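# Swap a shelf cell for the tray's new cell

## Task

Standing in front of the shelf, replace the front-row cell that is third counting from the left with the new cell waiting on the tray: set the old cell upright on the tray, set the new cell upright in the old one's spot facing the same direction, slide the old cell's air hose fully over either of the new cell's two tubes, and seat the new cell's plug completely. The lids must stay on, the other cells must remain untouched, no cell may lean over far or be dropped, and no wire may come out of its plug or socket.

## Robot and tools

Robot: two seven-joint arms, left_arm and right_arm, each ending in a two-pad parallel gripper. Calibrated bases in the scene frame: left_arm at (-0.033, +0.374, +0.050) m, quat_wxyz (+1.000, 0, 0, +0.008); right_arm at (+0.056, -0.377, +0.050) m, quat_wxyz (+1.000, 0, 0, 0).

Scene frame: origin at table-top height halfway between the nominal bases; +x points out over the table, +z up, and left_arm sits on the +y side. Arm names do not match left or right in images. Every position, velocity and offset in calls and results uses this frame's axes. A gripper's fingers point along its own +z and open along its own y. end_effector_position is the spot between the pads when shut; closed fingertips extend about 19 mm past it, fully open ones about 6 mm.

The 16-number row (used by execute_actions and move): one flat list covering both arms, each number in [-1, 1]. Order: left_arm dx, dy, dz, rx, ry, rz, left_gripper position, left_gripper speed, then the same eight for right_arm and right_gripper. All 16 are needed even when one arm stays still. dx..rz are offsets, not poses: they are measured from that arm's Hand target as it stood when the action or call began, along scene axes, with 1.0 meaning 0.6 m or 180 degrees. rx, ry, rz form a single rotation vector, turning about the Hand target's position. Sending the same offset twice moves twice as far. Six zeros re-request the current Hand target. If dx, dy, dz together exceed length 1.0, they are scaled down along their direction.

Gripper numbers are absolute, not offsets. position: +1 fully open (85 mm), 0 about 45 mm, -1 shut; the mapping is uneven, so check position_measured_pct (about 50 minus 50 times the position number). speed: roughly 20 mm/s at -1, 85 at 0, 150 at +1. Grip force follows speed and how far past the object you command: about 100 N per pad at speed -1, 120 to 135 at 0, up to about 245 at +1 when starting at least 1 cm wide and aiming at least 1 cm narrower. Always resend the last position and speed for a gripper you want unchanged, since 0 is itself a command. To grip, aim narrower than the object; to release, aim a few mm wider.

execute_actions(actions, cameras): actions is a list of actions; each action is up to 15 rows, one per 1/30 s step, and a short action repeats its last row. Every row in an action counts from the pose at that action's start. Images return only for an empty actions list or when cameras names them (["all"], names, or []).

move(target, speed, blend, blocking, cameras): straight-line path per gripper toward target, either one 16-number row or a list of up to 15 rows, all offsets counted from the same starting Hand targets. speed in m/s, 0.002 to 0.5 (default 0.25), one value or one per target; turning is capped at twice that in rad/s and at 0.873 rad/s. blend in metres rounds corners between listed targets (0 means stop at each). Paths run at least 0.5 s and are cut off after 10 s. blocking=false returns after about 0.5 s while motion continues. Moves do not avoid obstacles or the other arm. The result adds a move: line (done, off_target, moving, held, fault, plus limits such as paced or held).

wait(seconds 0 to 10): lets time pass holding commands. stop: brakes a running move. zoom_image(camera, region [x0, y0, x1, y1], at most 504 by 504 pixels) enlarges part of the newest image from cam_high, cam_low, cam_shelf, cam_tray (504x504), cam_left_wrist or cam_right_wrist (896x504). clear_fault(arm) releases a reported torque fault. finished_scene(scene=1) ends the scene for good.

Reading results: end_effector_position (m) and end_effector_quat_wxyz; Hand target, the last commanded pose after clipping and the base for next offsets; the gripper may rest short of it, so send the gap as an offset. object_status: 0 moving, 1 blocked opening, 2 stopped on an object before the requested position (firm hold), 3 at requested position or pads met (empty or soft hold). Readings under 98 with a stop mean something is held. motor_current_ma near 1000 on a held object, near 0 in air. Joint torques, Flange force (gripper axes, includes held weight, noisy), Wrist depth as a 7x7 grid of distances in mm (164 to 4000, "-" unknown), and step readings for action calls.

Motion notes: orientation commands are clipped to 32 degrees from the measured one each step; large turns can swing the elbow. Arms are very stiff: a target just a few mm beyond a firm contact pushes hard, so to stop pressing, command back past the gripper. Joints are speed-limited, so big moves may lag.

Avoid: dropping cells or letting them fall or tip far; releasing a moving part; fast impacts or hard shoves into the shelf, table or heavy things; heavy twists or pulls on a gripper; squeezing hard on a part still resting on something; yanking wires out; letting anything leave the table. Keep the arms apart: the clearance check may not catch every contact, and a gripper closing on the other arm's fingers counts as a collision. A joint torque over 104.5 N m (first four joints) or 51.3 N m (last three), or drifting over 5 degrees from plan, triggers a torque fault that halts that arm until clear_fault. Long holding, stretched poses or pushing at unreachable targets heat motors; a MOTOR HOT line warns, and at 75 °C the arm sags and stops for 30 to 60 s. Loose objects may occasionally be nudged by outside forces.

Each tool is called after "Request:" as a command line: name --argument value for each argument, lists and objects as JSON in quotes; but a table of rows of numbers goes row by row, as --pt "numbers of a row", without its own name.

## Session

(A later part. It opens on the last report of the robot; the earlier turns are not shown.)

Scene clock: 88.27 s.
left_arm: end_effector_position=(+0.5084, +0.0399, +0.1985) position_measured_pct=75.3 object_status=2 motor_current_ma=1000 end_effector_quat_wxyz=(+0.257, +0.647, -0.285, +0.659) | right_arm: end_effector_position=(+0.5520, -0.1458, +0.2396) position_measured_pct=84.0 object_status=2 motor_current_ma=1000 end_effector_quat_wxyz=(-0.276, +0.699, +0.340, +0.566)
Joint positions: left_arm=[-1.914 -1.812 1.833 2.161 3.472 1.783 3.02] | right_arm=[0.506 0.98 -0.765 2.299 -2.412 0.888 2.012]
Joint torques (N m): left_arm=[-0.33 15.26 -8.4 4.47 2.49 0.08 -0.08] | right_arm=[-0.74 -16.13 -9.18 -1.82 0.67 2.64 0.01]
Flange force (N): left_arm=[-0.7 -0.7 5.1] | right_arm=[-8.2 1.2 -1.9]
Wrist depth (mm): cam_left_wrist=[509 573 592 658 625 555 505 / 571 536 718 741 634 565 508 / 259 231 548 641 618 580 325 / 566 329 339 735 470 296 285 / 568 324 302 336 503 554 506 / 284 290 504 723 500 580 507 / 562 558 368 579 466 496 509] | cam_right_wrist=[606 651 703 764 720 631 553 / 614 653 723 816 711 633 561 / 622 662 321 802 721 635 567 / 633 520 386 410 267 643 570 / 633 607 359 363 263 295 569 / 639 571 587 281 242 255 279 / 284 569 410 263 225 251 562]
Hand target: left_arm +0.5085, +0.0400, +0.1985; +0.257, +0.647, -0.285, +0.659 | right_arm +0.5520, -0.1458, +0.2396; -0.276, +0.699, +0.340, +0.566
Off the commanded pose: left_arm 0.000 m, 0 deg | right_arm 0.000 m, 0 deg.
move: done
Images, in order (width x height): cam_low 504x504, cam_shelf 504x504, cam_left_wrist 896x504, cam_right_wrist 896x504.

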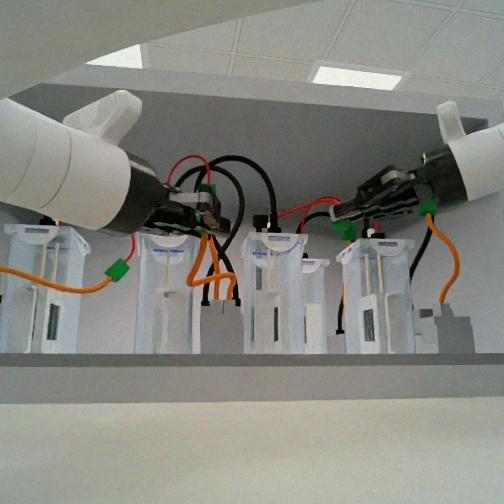

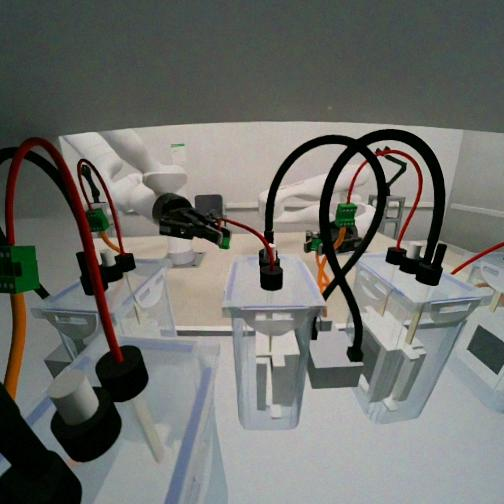

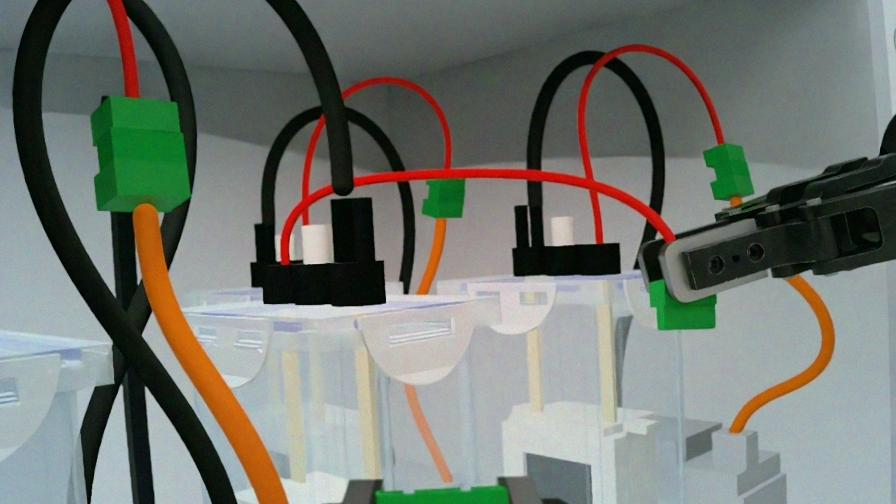

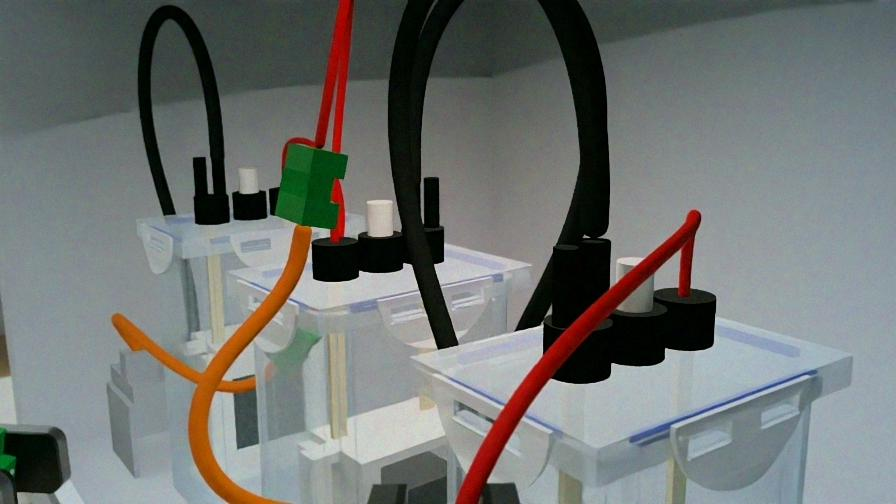

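Request:
move --target '[0,0.1,-0.03,0,0,0,-0.75,-1,0.05,-0.02,-0.1,0,0,0,-0.85,-1]' --speed 0.06 --cameras '["cam_left_wrist","cam_shelf","cam_right_wrist","cam_low"]'

Scene clock: 94.57 s.
left_arm: end_effector_position=(+0.5085, +0.1000, +0.1805) position_measured_pct=76.2 object_status=0 motor_current_ma=1000 end_effector_quat_wxyz=(+0.257, +0.647, -0.285, +0.659) | right_arm: end_effector_position=(+0.5820, -0.1578, +0.1796) position_measured_pct=84.0 object_status=2 motor_current_ma=1000 end_effector_quat_wxyz=(-0.276, +0.699, +0.340, +0.565)
Joint positions: left_arm=[-2.06 -1.883 1.856 2.183 3.543 1.959 3.052] | right_arm=[0.507 1.153 -0.7 2.169 -2.291 0.873 2.028]
Joint torques (N m): left_arm=[-0.75 14.22 -7.31 5.6 2.19 -0.03 -0.08] | right_arm=[-0.68 -17.64 -9.79 -0.83 0.64 2.61 -0.02]
Flange force (N): left_arm=[-0.8 -1.5 7.0] | right_arm=[-7.0 0.6 -2.7]
Wrist depth (mm): cam_left_wrist=[566 578 620 692 708 624 563 / 297 568 271 784 733 620 567 / 304 634 589 416 703 622 555 / 262 598 316 370 401 500 417 / 226 251 331 375 706 391 353 / 566 595 594 549 536 501 553 / 565 596 653 360 528 517 546] | cam_right_wrist=[612 370 716 772 680 590 522 / 607 507 385 246 268 595 530 / 617 348 326 239 235 295 514 / 617 462 251 208 213 244 543 / 584 544 392 373 688 605 547 / 591 295 375 290 304 587 - / 483 470 318 264 278 466 466]
Hand target: left_arm +0.5085, +0.1000, +0.1805; +0.257, +0.647, -0.285, +0.659 | right_arm +0.5820, -0.1578, +0.1796; -0.276, +0.699, +0.340, +0.565
Off the commanded pose: left_arm 0.000 m, 0 deg | right_arm 0.000 m, 0 deg.
move: done
Images, in order (width x height): cam_low 504x504, cam_shelf 504x504, cam_left_wrist 896x504, cam_right_wrist 896x504.

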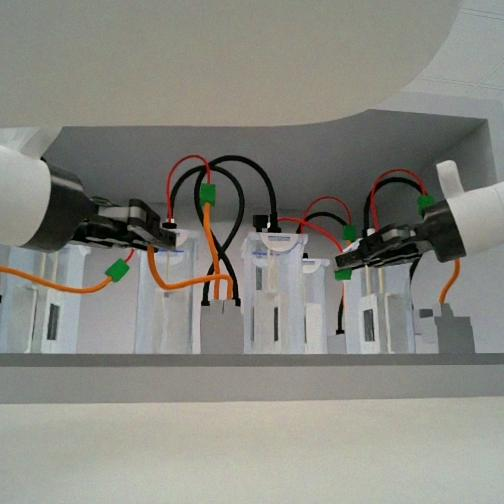

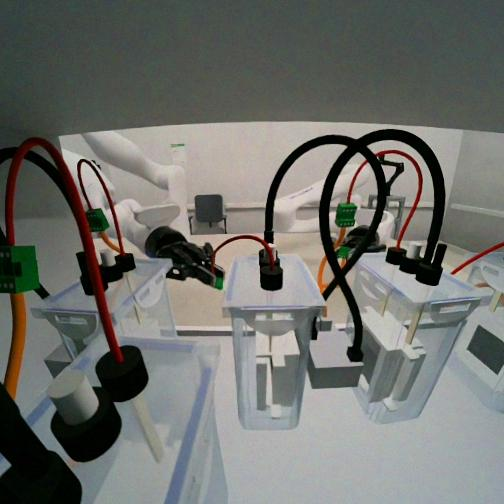

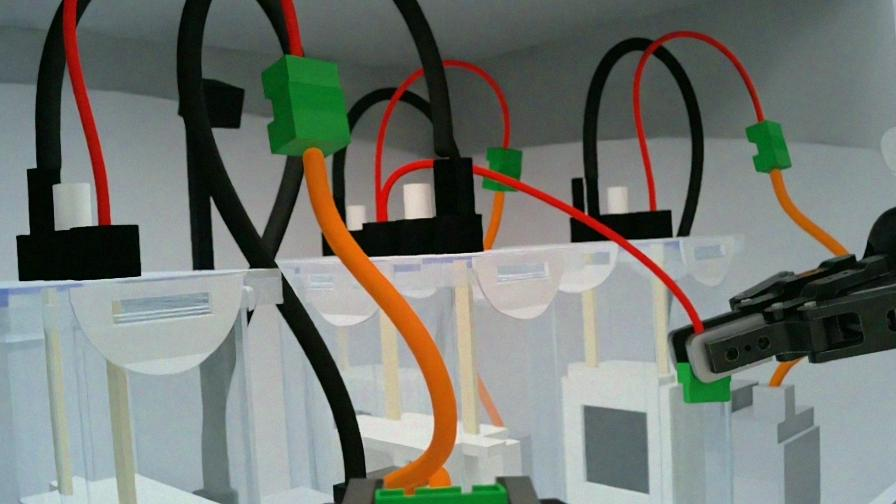

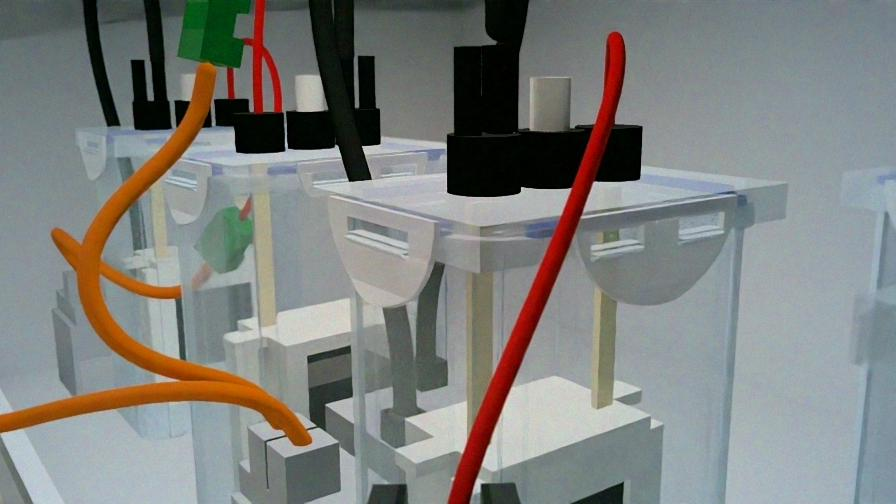

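Request:
move --target '[0,0,0,0,0,0,-0.75,-1,0,0,0,0,0,0,-0.3,-1]' --speed 0.06 --cameras '["cam_shelf","cam_right_wrist","cam_left_wrist"]'

Scene clock: 96.17 s.
left_arm: end_effector_position=(+0.5085, +0.1000, +0.1805) position_measured_pct=76.2 object_status=2 motor_current_ma=1000 end_effector_quat_wxyz=(+0.257, +0.647, -0.285, +0.659) | right_arm: end_effector_position=(+0.5820, -0.1578, +0.1796) position_measured_pct=64.9 object_status=0 motor_current_ma=0 end_effector_quat_wxyz=(-0.276, +0.699, +0.340, +0.565)
Joint positions: left_arm=[-2.06 -1.883 1.856 2.183 3.543 1.959 3.052] | right_arm=[0.507 1.153 -0.7 2.169 -2.291 0.873 2.028]
Joint torques (N m): left_arm=[-0.75 14.23 -7.32 5.61 2.2 -0.02 -0.07] | right_arm=[-0.69 -17.68 -9.86 -0.92 0.64 2.63 0.02]
Flange force (N): left_arm=[-0.8 -1.5 7.1] | right_arm=[-7.0 0.5 -2.9]
Wrist depth (mm): cam_left_wrist=[564 581 621 689 708 621 562 / 298 571 272 787 729 619 563 / 304 636 584 415 704 622 557 / 261 595 317 368 463 502 418 / 226 251 331 378 705 402 351 / 568 594 590 548 729 505 552 / 562 592 654 358 507 519 549] | cam_right_wrist=[610 370 721 775 679 587 525 / 610 511 384 246 256 592 529 / 616 348 326 239 235 260 512 / 619 460 251 209 207 239 543 / 584 545 391 315 682 603 548 / 590 295 375 291 304 582 - / 483 468 317 265 276 465 465]
Hand target: left_arm +0.5085, +0.1000, +0.1805; +0.257, +0.647, -0.285, +0.659 | right_arm +0.5820, -0.1578, +0.1796; -0.276, +0.699, +0.340, +0.565
Off the commanded pose: left_arm 0.000 m, 0 deg | right_arm 0.000 m, 0 deg.
move: done
Images, in order (width x height): cam_shelf 504x504, cam_left_wrist 896x504, cam_right_wrist 896x504.

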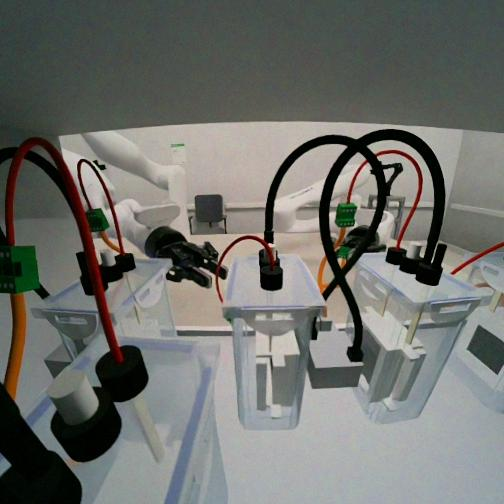

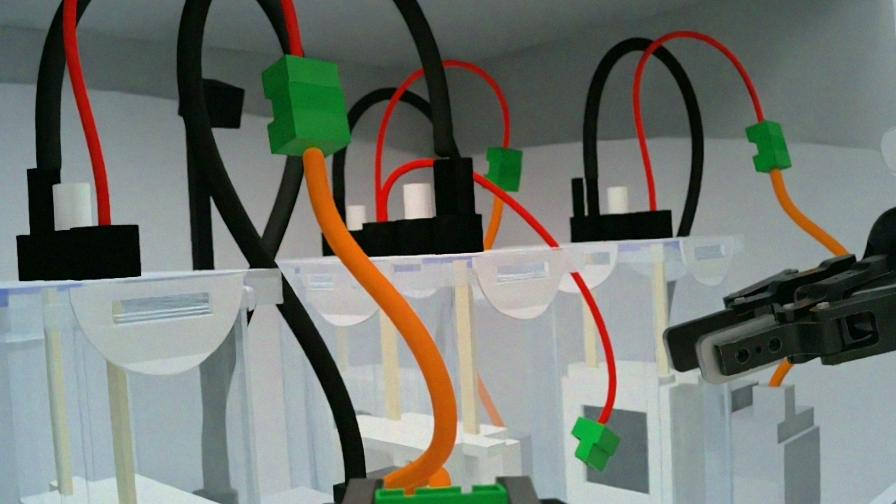

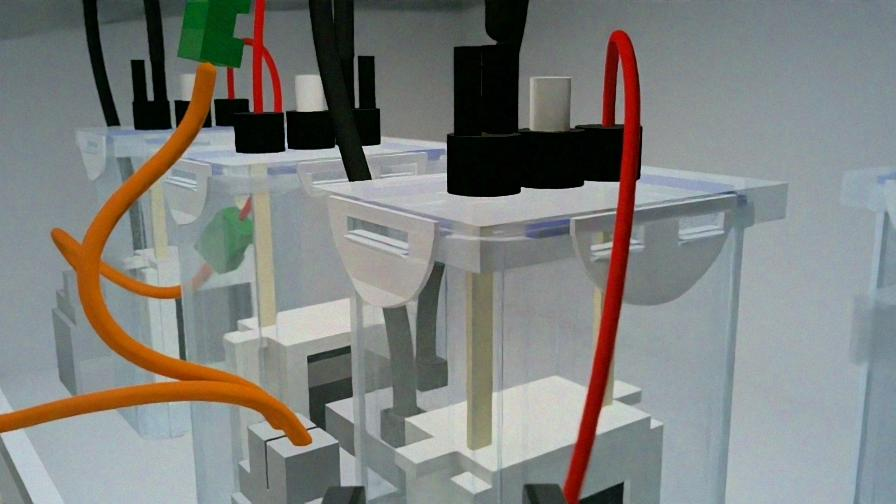

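Request:
move --pt "0 0 0 0 0 0 -0.75 -1 -0.1 -0.02 0.1 0 0 -0.1 -0.3 -1" --pt "0 0 0 0 0 0 -0.75 -1 -0.06 0.163 0.184 0.0299 -0.0626 -0.2878 -0.3 -1" --speed 0.1 --blend 0.03 --cameras '["cam_shelf","cam_right_wrist","cam_left_wrist"]'

Scene clock: 102.67 s.
left_arm: end_effector_position=(+0.5085, +0.1000, +0.1805) position_measured_pct=76.2 object_status=2 motor_current_ma=1000 end_effector_quat_wxyz=(+0.257, +0.647, -0.285, +0.659) | right_arm: end_effector_position=(+0.5460, -0.0600, +0.2900) position_measured_pct=64.9 object_status=3 motor_current_ma=0 end_effector_quat_wxyz=(+0.001, +0.707, +0.000, +0.707)
Joint positions: left_arm=[-2.06 -1.883 1.856 2.183 3.543 1.959 3.052] | right_arm=[-0.524 1.092 -0.863 2.116 -3.957 2.098 2.133]
Joint torques (N m): left_arm=[-0.76 14.24 -7.35 5.62 2.2 -0.03 -0.08] | right_arm=[-0.73 -19.76 -6.85 -2.53 0.99 2.56 -0.03]
Flange force (N): left_arm=[-0.9 -1.5 7.1] | right_arm=[-6.7 2.6 4.6]
Wrist depth (mm): cam_left_wrist=[564 581 619 692 656 230 199 / 298 569 271 789 731 506 555 / 303 638 587 416 704 621 559 / 261 596 318 369 471 501 555 / 226 250 332 377 711 630 571 / 567 593 592 549 694 527 555 / 564 591 660 359 516 519 547] | cam_right_wrist=[241 241 242 243 243 222 245 / 344 345 347 348 350 350 354 / 627 485 488 615 612 606 608 / 626 311 618 614 615 609 605 / 313 622 618 617 611 609 608 / 623 623 619 616 613 607 397 / 224 620 620 617 433 432 608]
Hand target: left_arm +0.5085, +0.1000, +0.1805; +0.257, +0.647, -0.285, +0.659 | right_arm +0.5460, -0.0600, +0.2900; +0.001, +0.707, +0.000, +0.707
Off the commanded pose: left_arm 0.000 m, 0 deg | right_arm 0.000 m, 0 deg.
joint sent to its limit (right arm) — joint 6 (wrist pitch), upper limit. The joint targets still meet the commanded pose.
move: done
Images, in order (width x height): cam_shelf 504x504, cam_left_wrist 896x504, cam_right_wrist 896x504.

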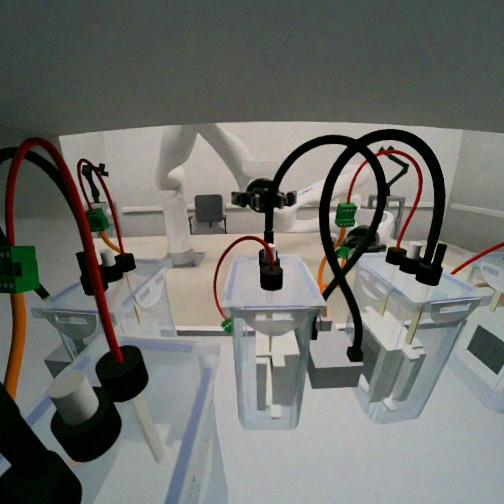

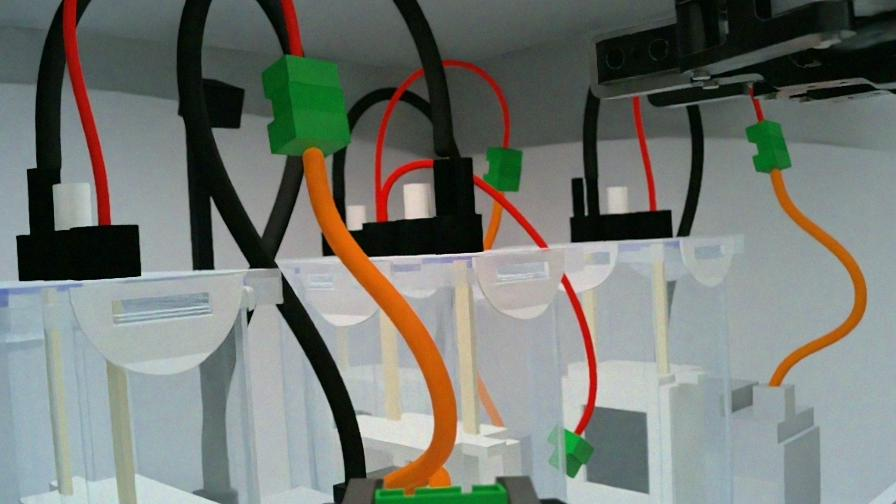

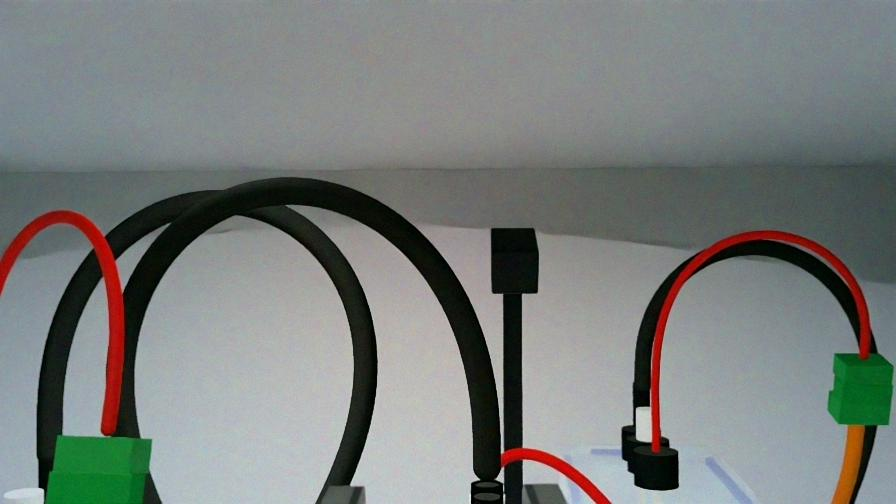

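Request:
move --target '[0,0,0,0,0,0,-0.75,-1,-0.01,-0.0233,0.04,0,0.139,0,-0.3,-1]' --speed 0.1 --cameras '["cam_right_wrist"]'

Request:
zoom_image --camera "cam_right_wrist" --region '[380, 200, 580, 400]'

Scene clock: 105.77 s.
left_arm: end_effector_position=(+0.5085, +0.1000, +0.1805) position_measured_pct=76.2 object_status=2 motor_current_ma=1000 end_effector_quat_wxyz=(+0.257, +0.647, -0.285, +0.659) | right_arm: end_effector_position=(+0.5400, -0.0739, +0.3139) position_measured_pct=64.9 object_status=3 motor_current_ma=0 end_effector_quat_wxyz=(+0.001, +0.843, +0.000, +0.537)
Joint positions: left_arm=[-2.06 -1.883 1.856 2.183 3.543 1.959 3.052] | right_arm=[-0.24 0.819 -1.238 2.064 -4.348 1.658 2.46]
Joint torques (N m): left_arm=[-0.71 14.22 -7.35 5.62 2.22 -0.03 -0.07] | right_arm=[-0.83 -17.29 -8.13 -5.44 1.68 1.75 -0.04]
Flange force (N): left_arm=[-0.9 -1.6 7.1] | right_arm=[-5.4 0.3 6.7]
Wrist depth (mm): cam_left_wrist=[565 583 621 689 710 299 551 / 298 571 272 787 732 619 564 / 304 631 588 416 699 620 557 / 262 595 317 369 473 500 560 / 226 251 330 376 706 626 572 / 567 593 594 548 696 530 555 / 564 594 655 360 517 519 547] | cam_right_wrist=[592 585 - 583 - - 434 / 289 244 292 595 591 588 585 / 297 628 305 610 614 614 601 / 313 651 648 634 449 623 483 / 341 674 670 374 413 414 460 / 233 361 361 328 464 527 338 / 235 314 309 292 309 530 310]
Hand target: left_arm +0.5085, +0.1000, +0.1805; +0.257, +0.647, -0.285, +0.659 | right_arm +0.5400, -0.0739, +0.3140; +0.001, +0.843, +0.000, +0.537
Off the commanded pose: left_arm 0.000 m, 0 deg | right_arm 0.000 m, 0 deg.
move: done
Images, in order (width x height): cam_right_wrist 896x504.

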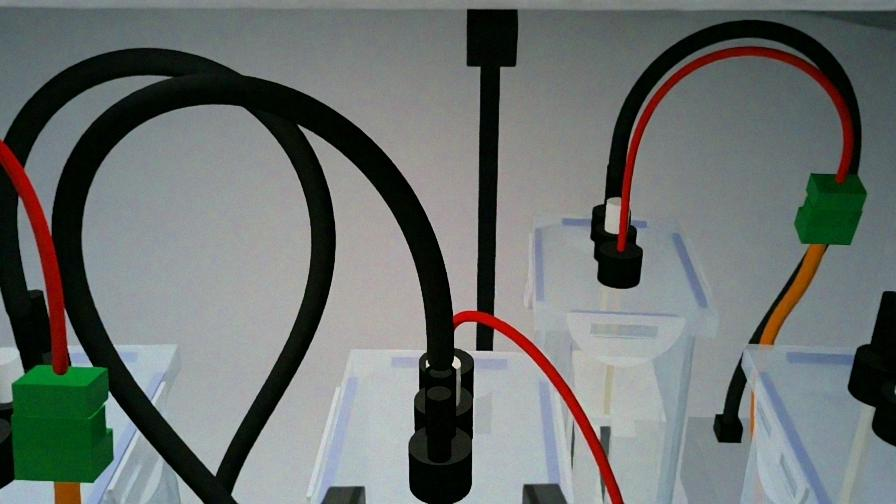

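Scaled by 2.520 from the camera's 896x504 image, which has a finer 1280x720 frame.

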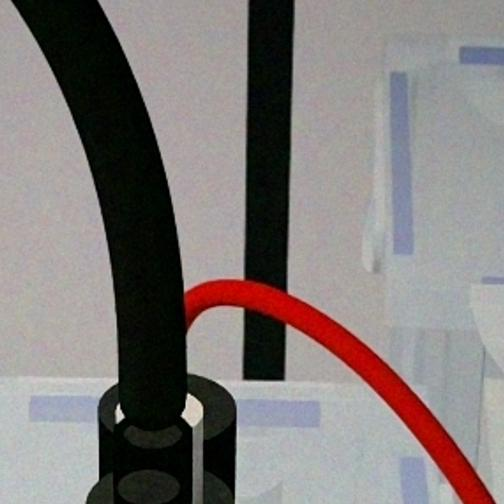

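Request:
zoom_image --camera "cam_right_wrist" --region '[380, 340, 500, 504]'

Scaled by 3.073 from the camera's 896x504 image, which has a finer 1280x720 frame.

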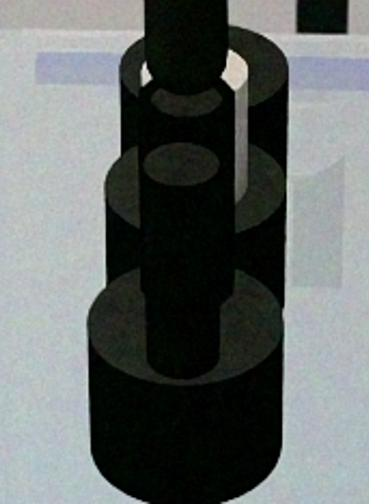

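Request:
move --target '[0,0,0,0,0,0,-0.75,-1,0.22,0.003,-0.083,0,-0.0722,0,-0.3,-1]' --speed 0.06 --cameras '["cam_right_wrist","cam_left_wrist","cam_shelf"]'

Request:
zoom_image --camera "cam_left_wrist" --region '[340, 60, 640, 300]'

Request:
zoom_image --camera "cam_shelf" --region '[200, 180, 340, 310]'

Scene clock: 109.70 s.
left_arm: end_effector_position=(+0.5085, +0.1000, +0.1805) position_measured_pct=76.2 object_status=2 motor_current_ma=1000 end_effector_quat_wxyz=(+0.257, +0.647, -0.285, +0.659) | right_arm: end_effector_position=(+0.6721, -0.0722, +0.2642) position_measured_pct=64.9 object_status=3 motor_current_ma=0 end_effector_quat_wxyz=(+0.001, +0.777, +0.000, +0.629)
Joint positions: left_arm=[-2.06 -1.883 1.856 2.183 3.543 1.959 3.052] | right_arm=[-0.237 1.065 -0.941 1.881 -3.857 1.611 2.42]
Joint torques (N m): left_arm=[-0.75 14.25 -7.28 5.63 2.16 -0.05 -0.06] | right_arm=[-0.74 -21.78 -8.46 -4.65 1.77 1.97 -0.02]
Flange force (N): left_arm=[-0.9 -1.6 7.0] | right_arm=[-5.8 2.6 3.4]
Wrist depth (mm): cam_left_wrist=[565 582 617 688 287 253 234 / 298 572 271 300 291 263 247 / 304 633 589 363 354 291 555 / 262 596 319 370 470 502 559 / 226 251 331 376 708 627 570 / 566 595 596 549 696 528 557 / 567 594 656 360 515 520 545] | cam_right_wrist=[- 467 460 460 457 455 455 / 478 171 471 465 462 461 459 / 486 174 479 476 473 468 470 / 494 178 485 485 481 478 479 / 505 500 496 494 490 368 486 / 515 508 508 505 330 300 492 / 525 520 520 516 273 274 264]
Hand target: left_arm +0.5085, +0.1000, +0.1805; +0.257, +0.647, -0.285, +0.659 | right_arm +0.6720, -0.0721, +0.2642; +0.001, +0.777, +0.000, +0.629
Off the commanded pose: left_arm 0.000 m, 0 deg | right_arm 0.000 m, 0 deg.
move: done
Images, in order (width x height): cam_shelf 504x504, cam_left_wrist 896x504, cam_right_wrist 896x504.

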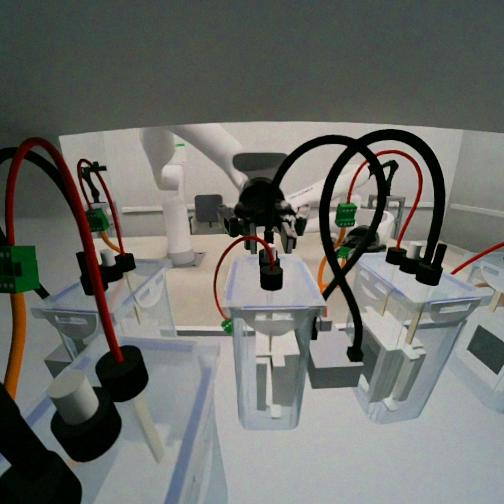

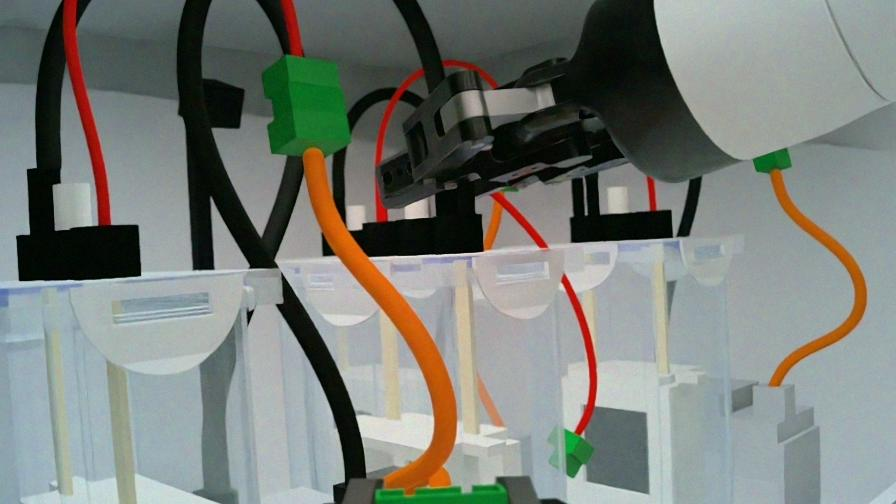

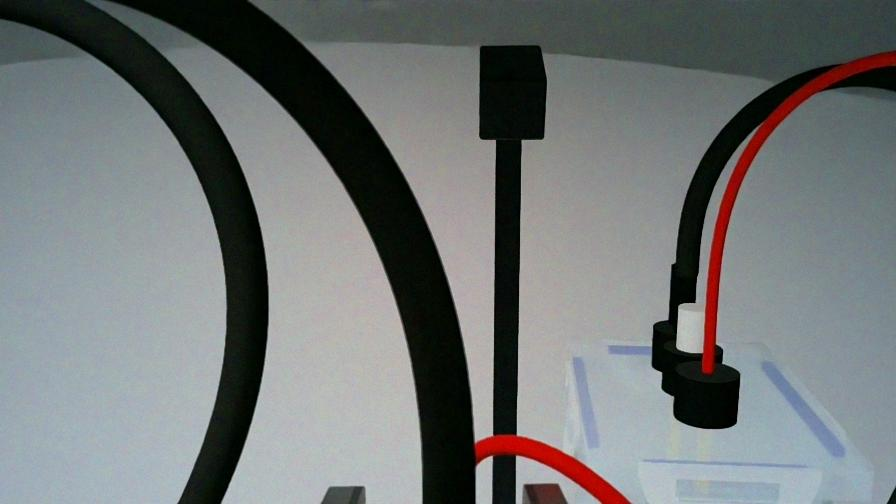

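Scaled by 1.680 from the camera's 896x504 image, which has a finer 1280x720 frame.

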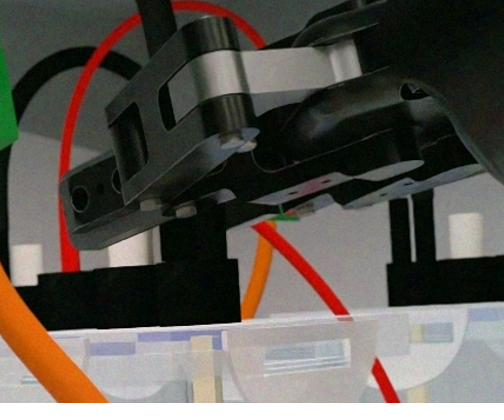

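Scaled by 3.600 from the camera's 504x504 image, which has a finer 720x720 frame.

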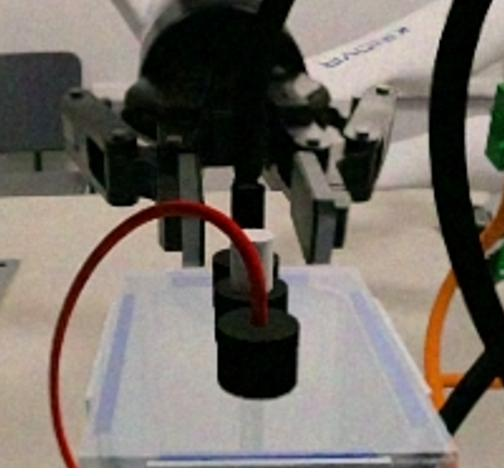

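Request:
move --target '[0,0,0,0,0,0,-0.75,-1,-0.02,0,0.003,0,0,0,-0.3,-1]' --speed 0.06 --cameras '["cam_left_wrist","cam_shelf"]'

Request:
zoom_image --camera "cam_left_wrist" --region '[340, 100, 540, 300]'

Scene clock: 113.33 s.
left_arm: end_effector_position=(+0.5085, +0.1000, +0.1805) position_measured_pct=76.2 object_status=2 motor_current_ma=1000 end_effector_quat_wxyz=(+0.257, +0.647, -0.285, +0.659) | right_arm: end_effector_position=(+0.6600, -0.0722, +0.2660) position_measured_pct=64.9 object_status=3 motor_current_ma=0 end_effector_quat_wxyz=(+0.001, +0.777, +0.000, +0.629)
Joint positions: left_arm=[-2.06 -1.883 1.856 2.183 3.543 1.959 3.052] | right_arm=[-0.246 1.057 -0.95 1.91 -3.872 1.641 2.406]
Joint torques (N m): left_arm=[-0.76 14.25 -7.31 5.63 2.19 -0.05 -0.06] | right_arm=[-0.73 -21.38 -8.42 -4.52 1.77 1.99 -0.03]
Flange force (N): left_arm=[-0.9 -1.6 7.1] | right_arm=[-5.7 2.6 3.5]
Wrist depth (mm): cam_left_wrist=[564 580 620 681 284 253 232 / 298 571 271 294 283 263 245 / 304 631 588 361 374 609 559 / 262 597 317 368 472 502 555 / 226 251 330 376 714 627 571 / 567 596 595 547 696 528 555 / 563 592 656 360 514 519 547] | cam_right_wrist=[180 - 472 473 469 465 464 / 492 183 482 477 473 473 471 / 497 488 489 488 484 480 480 / 505 501 500 499 493 489 490 / 517 512 507 507 499 361 497 / 527 524 519 519 321 303 506 / 537 532 - 531 184 280 277]
Hand target: left_arm +0.5085, +0.1000, +0.1805; +0.257, +0.647, -0.285, +0.659 | right_arm +0.6600, -0.0722, +0.2660; +0.001, +0.777, +0.000, +0.629
Off the commanded pose: left_arm 0.000 m, 0 deg | right_arm 0.000 m, 0 deg.
move: done
Images, in order (width x height): cam_shelf 504x504, cam_left_wrist 896x504.

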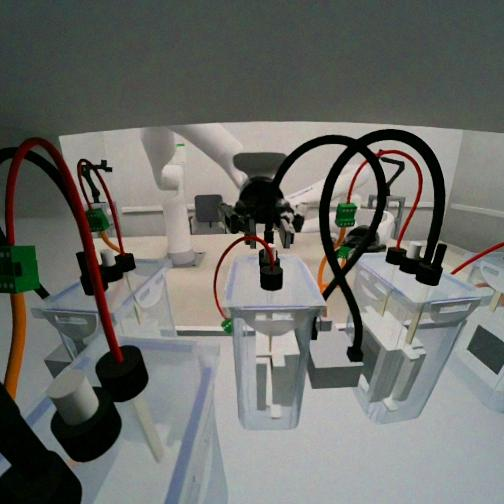

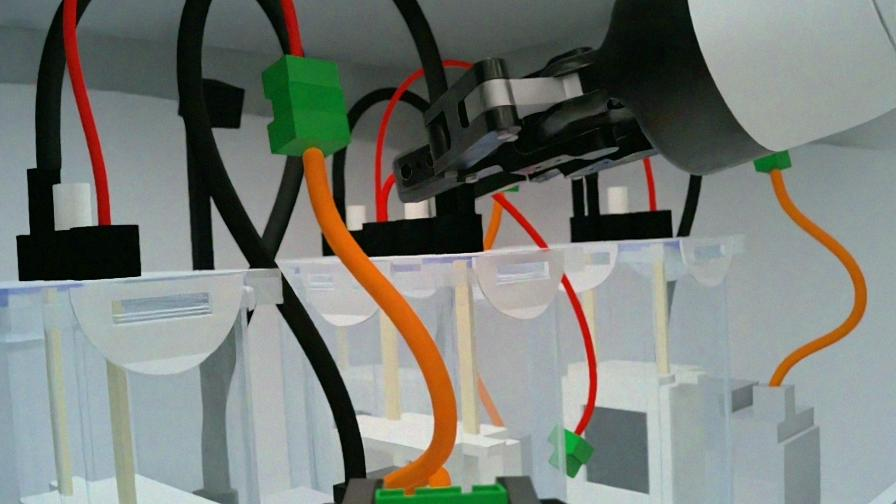

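Scaled by 2.520 from the camera's 896x504 image, which has a finer 1280x720 frame.

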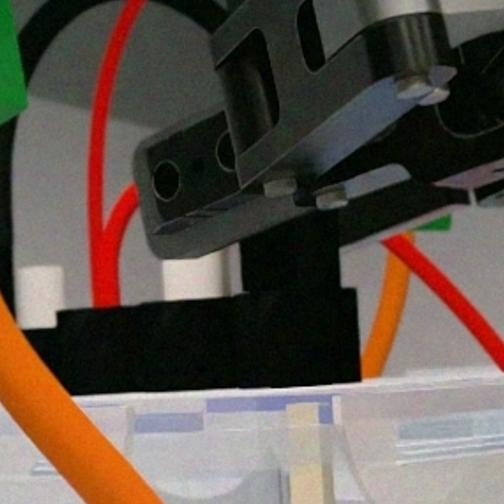

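Request:
move --pt "0 0 0 0 0 0 -0.75 -1 -0.005 0 0.002 0 0 0 -0.3 -1" --pt "0 0 0 0 0 0 -0.75 -1 -0.005 0 0.002 0 0 0 -0.95 -1" --speed 0.06 --cameras '["cam_left_wrist","cam_shelf","cam_right_wrist"]'

Request:
zoom_image --camera "cam_left_wrist" --region '[340, 100, 540, 300]'

Request:
zoom_image --camera "cam_shelf" --region '[200, 180, 340, 310]'

Scene clock: 116.17 s.
left_arm: end_effector_position=(+0.5085, +0.1000, +0.1805) position_measured_pct=76.2 object_status=2 motor_current_ma=1000 end_effector_quat_wxyz=(+0.257, +0.647, -0.285, +0.659) | right_arm: end_effector_position=(+0.6570, -0.0722, +0.2672) position_measured_pct=90.5 object_status=0 motor_current_ma=1000 end_effector_quat_wxyz=(+0.001, +0.777, +0.000, +0.629)
Joint positions: left_arm=[-2.06 -1.883 1.856 2.183 3.543 1.959 3.052] | right_arm=[-0.249 1.054 -0.953 1.917 -3.877 1.648 2.403]
Joint torques (N m): left_arm=[-0.73 14.25 -7.31 5.61 2.18 -0.03 -0.07] | right_arm=[-1.71 -20.98 -8.8 -4.86 2.3 1.25 0.01]
Flange force (N): left_arm=[-0.9 -1.6 7.0] | right_arm=[-5.5 5.3 1.0]
Wrist depth (mm): cam_left_wrist=[566 590 620 683 285 253 232 / 298 571 272 290 285 263 246 / 303 637 590 373 547 620 554 / 262 313 317 370 471 500 558 / 226 251 331 377 709 624 570 / 565 594 594 547 696 529 558 / 567 594 655 360 518 520 548] | cam_right_wrist=[478 - 476 475 472 470 467 / 493 186 486 481 477 478 473 / 500 189 492 492 489 483 483 / 507 506 500 502 495 492 493 / 519 514 512 512 503 361 501 / 532 525 525 520 322 306 509 / 539 533 531 530 283 282 279]
Hand target: left_arm +0.5085, +0.1000, +0.1805; +0.257, +0.647, -0.285, +0.659 | right_arm +0.6570, -0.0722, +0.2672; +0.001, +0.777, +0.000, +0.629
Off the commanded pose: left_arm 0.000 m, 0 deg | right_arm 0.000 m, 0 deg.
move: done
Images, in order (width x height): cam_shelf 504x504, cam_left_wrist 896x504, cam_right_wrist 896x504.

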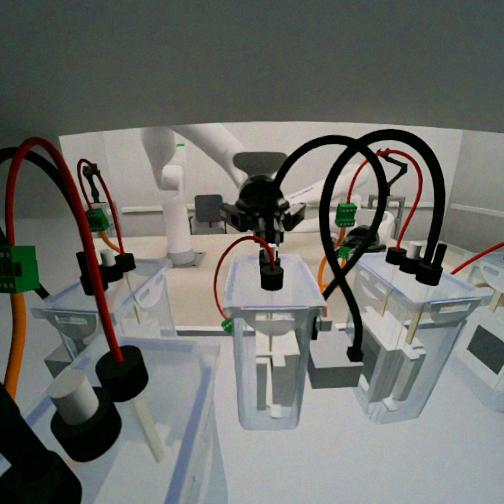

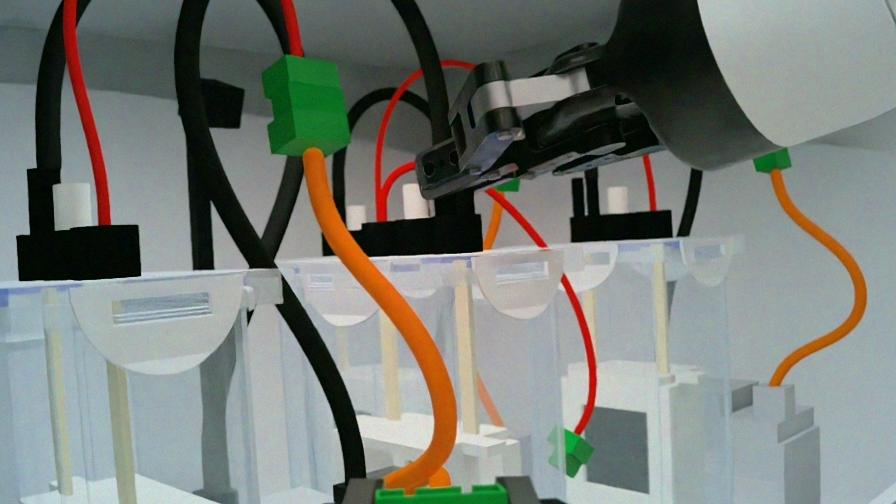

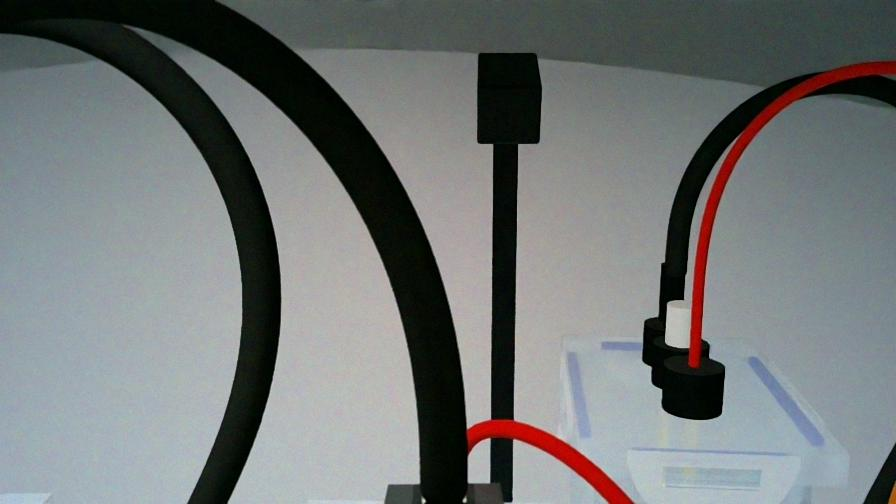

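Scaled by 2.520 from the camera's 896x504 image, which has a finer 1280x720 frame.

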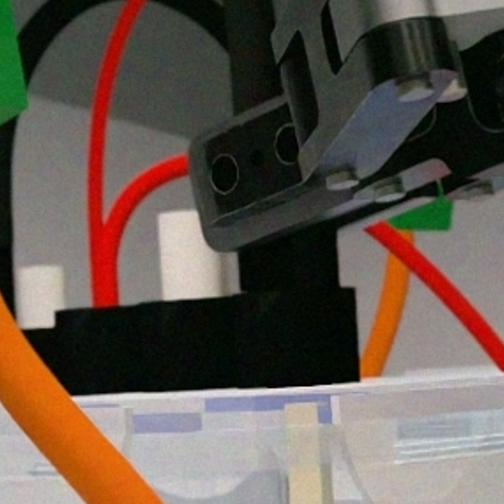

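Scaled by 3.600 from the camera's 504x504 image, which has a finer 720x720 frame.

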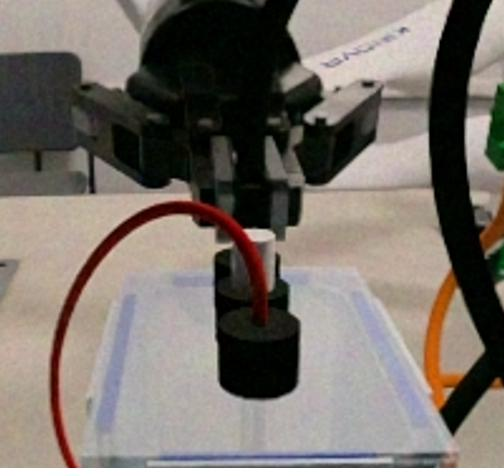

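Request:
move --target '[0,0,0,0,0,0,-0.75,-1,0,0,0.02,0,0,0,-0.95,-1]' --speed 0.02 --cameras '["cam_left_wrist","cam_shelf","cam_low"]'

Request:
zoom_image --camera "cam_left_wrist" --region '[340, 100, 540, 300]'

Scene clock: 118.80 s.
left_arm: end_effector_position=(+0.5085, +0.1000, +0.1805) position_measured_pct=76.2 object_status=2 motor_current_ma=1000 end_effector_quat_wxyz=(+0.257, +0.647, -0.285, +0.659) | right_arm: end_effector_position=(+0.6570, -0.0721, +0.2791) position_measured_pct=90.5 object_status=2 motor_current_ma=1000 end_effector_quat_wxyz=(+0.001, +0.777, +0.000, +0.629)
Joint positions: left_arm=[-2.06 -1.883 1.856 2.183 3.543 1.959 3.052] | right_arm=[-0.241 1.029 -0.967 1.917 -3.896 1.636 2.42]
Joint torques (N m): left_arm=[-0.74 14.22 -7.27 5.68 2.19 -0.05 -0.07] | right_arm=[-1.55 -23.22 -9.26 -5.78 2.87 2.17 -0.02]
Flange force (N): left_arm=[-0.8 -1.7 7.2] | right_arm=[-9.0 4.6 3.0]
Wrist depth (mm): cam_left_wrist=[565 590 615 377 283 256 239 / 298 571 272 340 308 269 535 / 303 635 587 382 703 627 556 / 261 595 318 371 469 503 561 / 226 251 332 377 711 625 571 / 568 595 594 550 696 527 553 / 566 594 660 360 507 519 544] | cam_right_wrist=[479 477 476 475 471 469 467 / 184 188 488 479 477 478 472 / 499 190 492 418 489 482 485 / 508 504 500 502 497 493 491 / 517 514 511 509 506 499 501 / 529 525 523 520 367 339 512 / 541 534 533 529 292 293 304]
Hand target: left_arm +0.5085, +0.1000, +0.1805; +0.257, +0.647, -0.285, +0.659 | right_arm +0.6570, -0.0721, +0.2791; +0.001, +0.777, +0.000, +0.629
Off the commanded pose: left_arm 0.000 m, 0 deg | right_arm 0.000 m, 0 deg.
move: done
Images, in order (width x height): cam_low 504x504, cam_shelf 504x504, cam_left_wrist 896x504.

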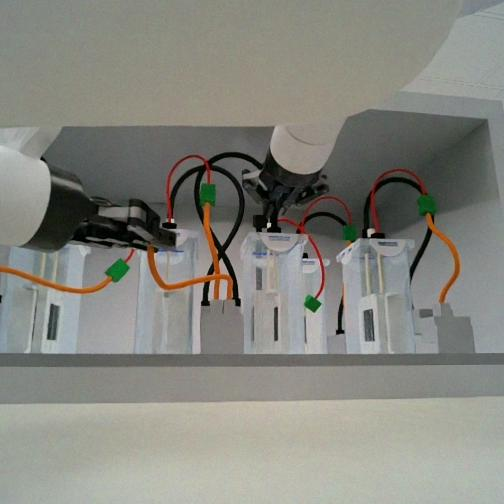

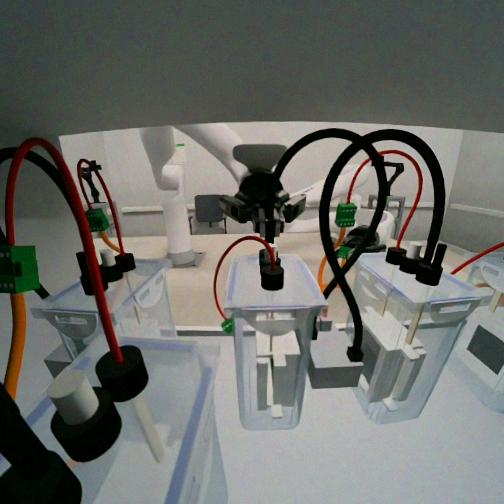

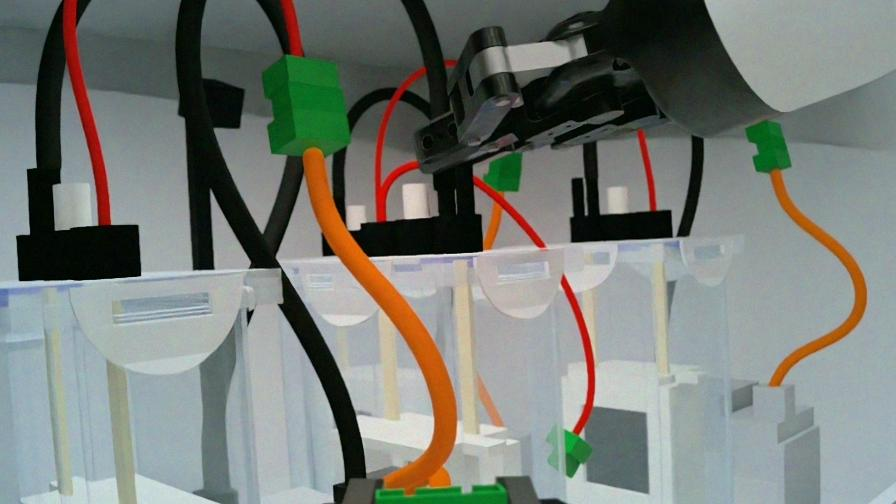

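Scaled by 2.520 from the camera's 896x504 image, which has a finer 1280x720 frame.

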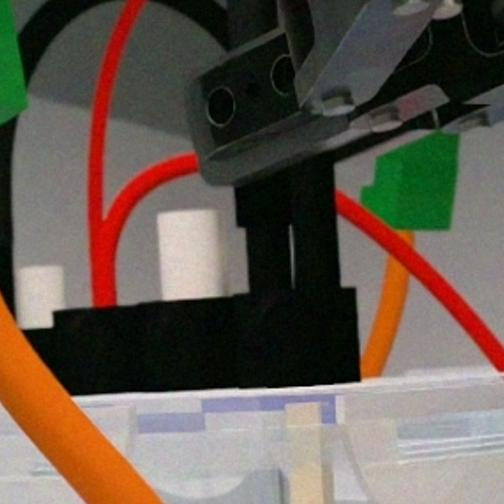

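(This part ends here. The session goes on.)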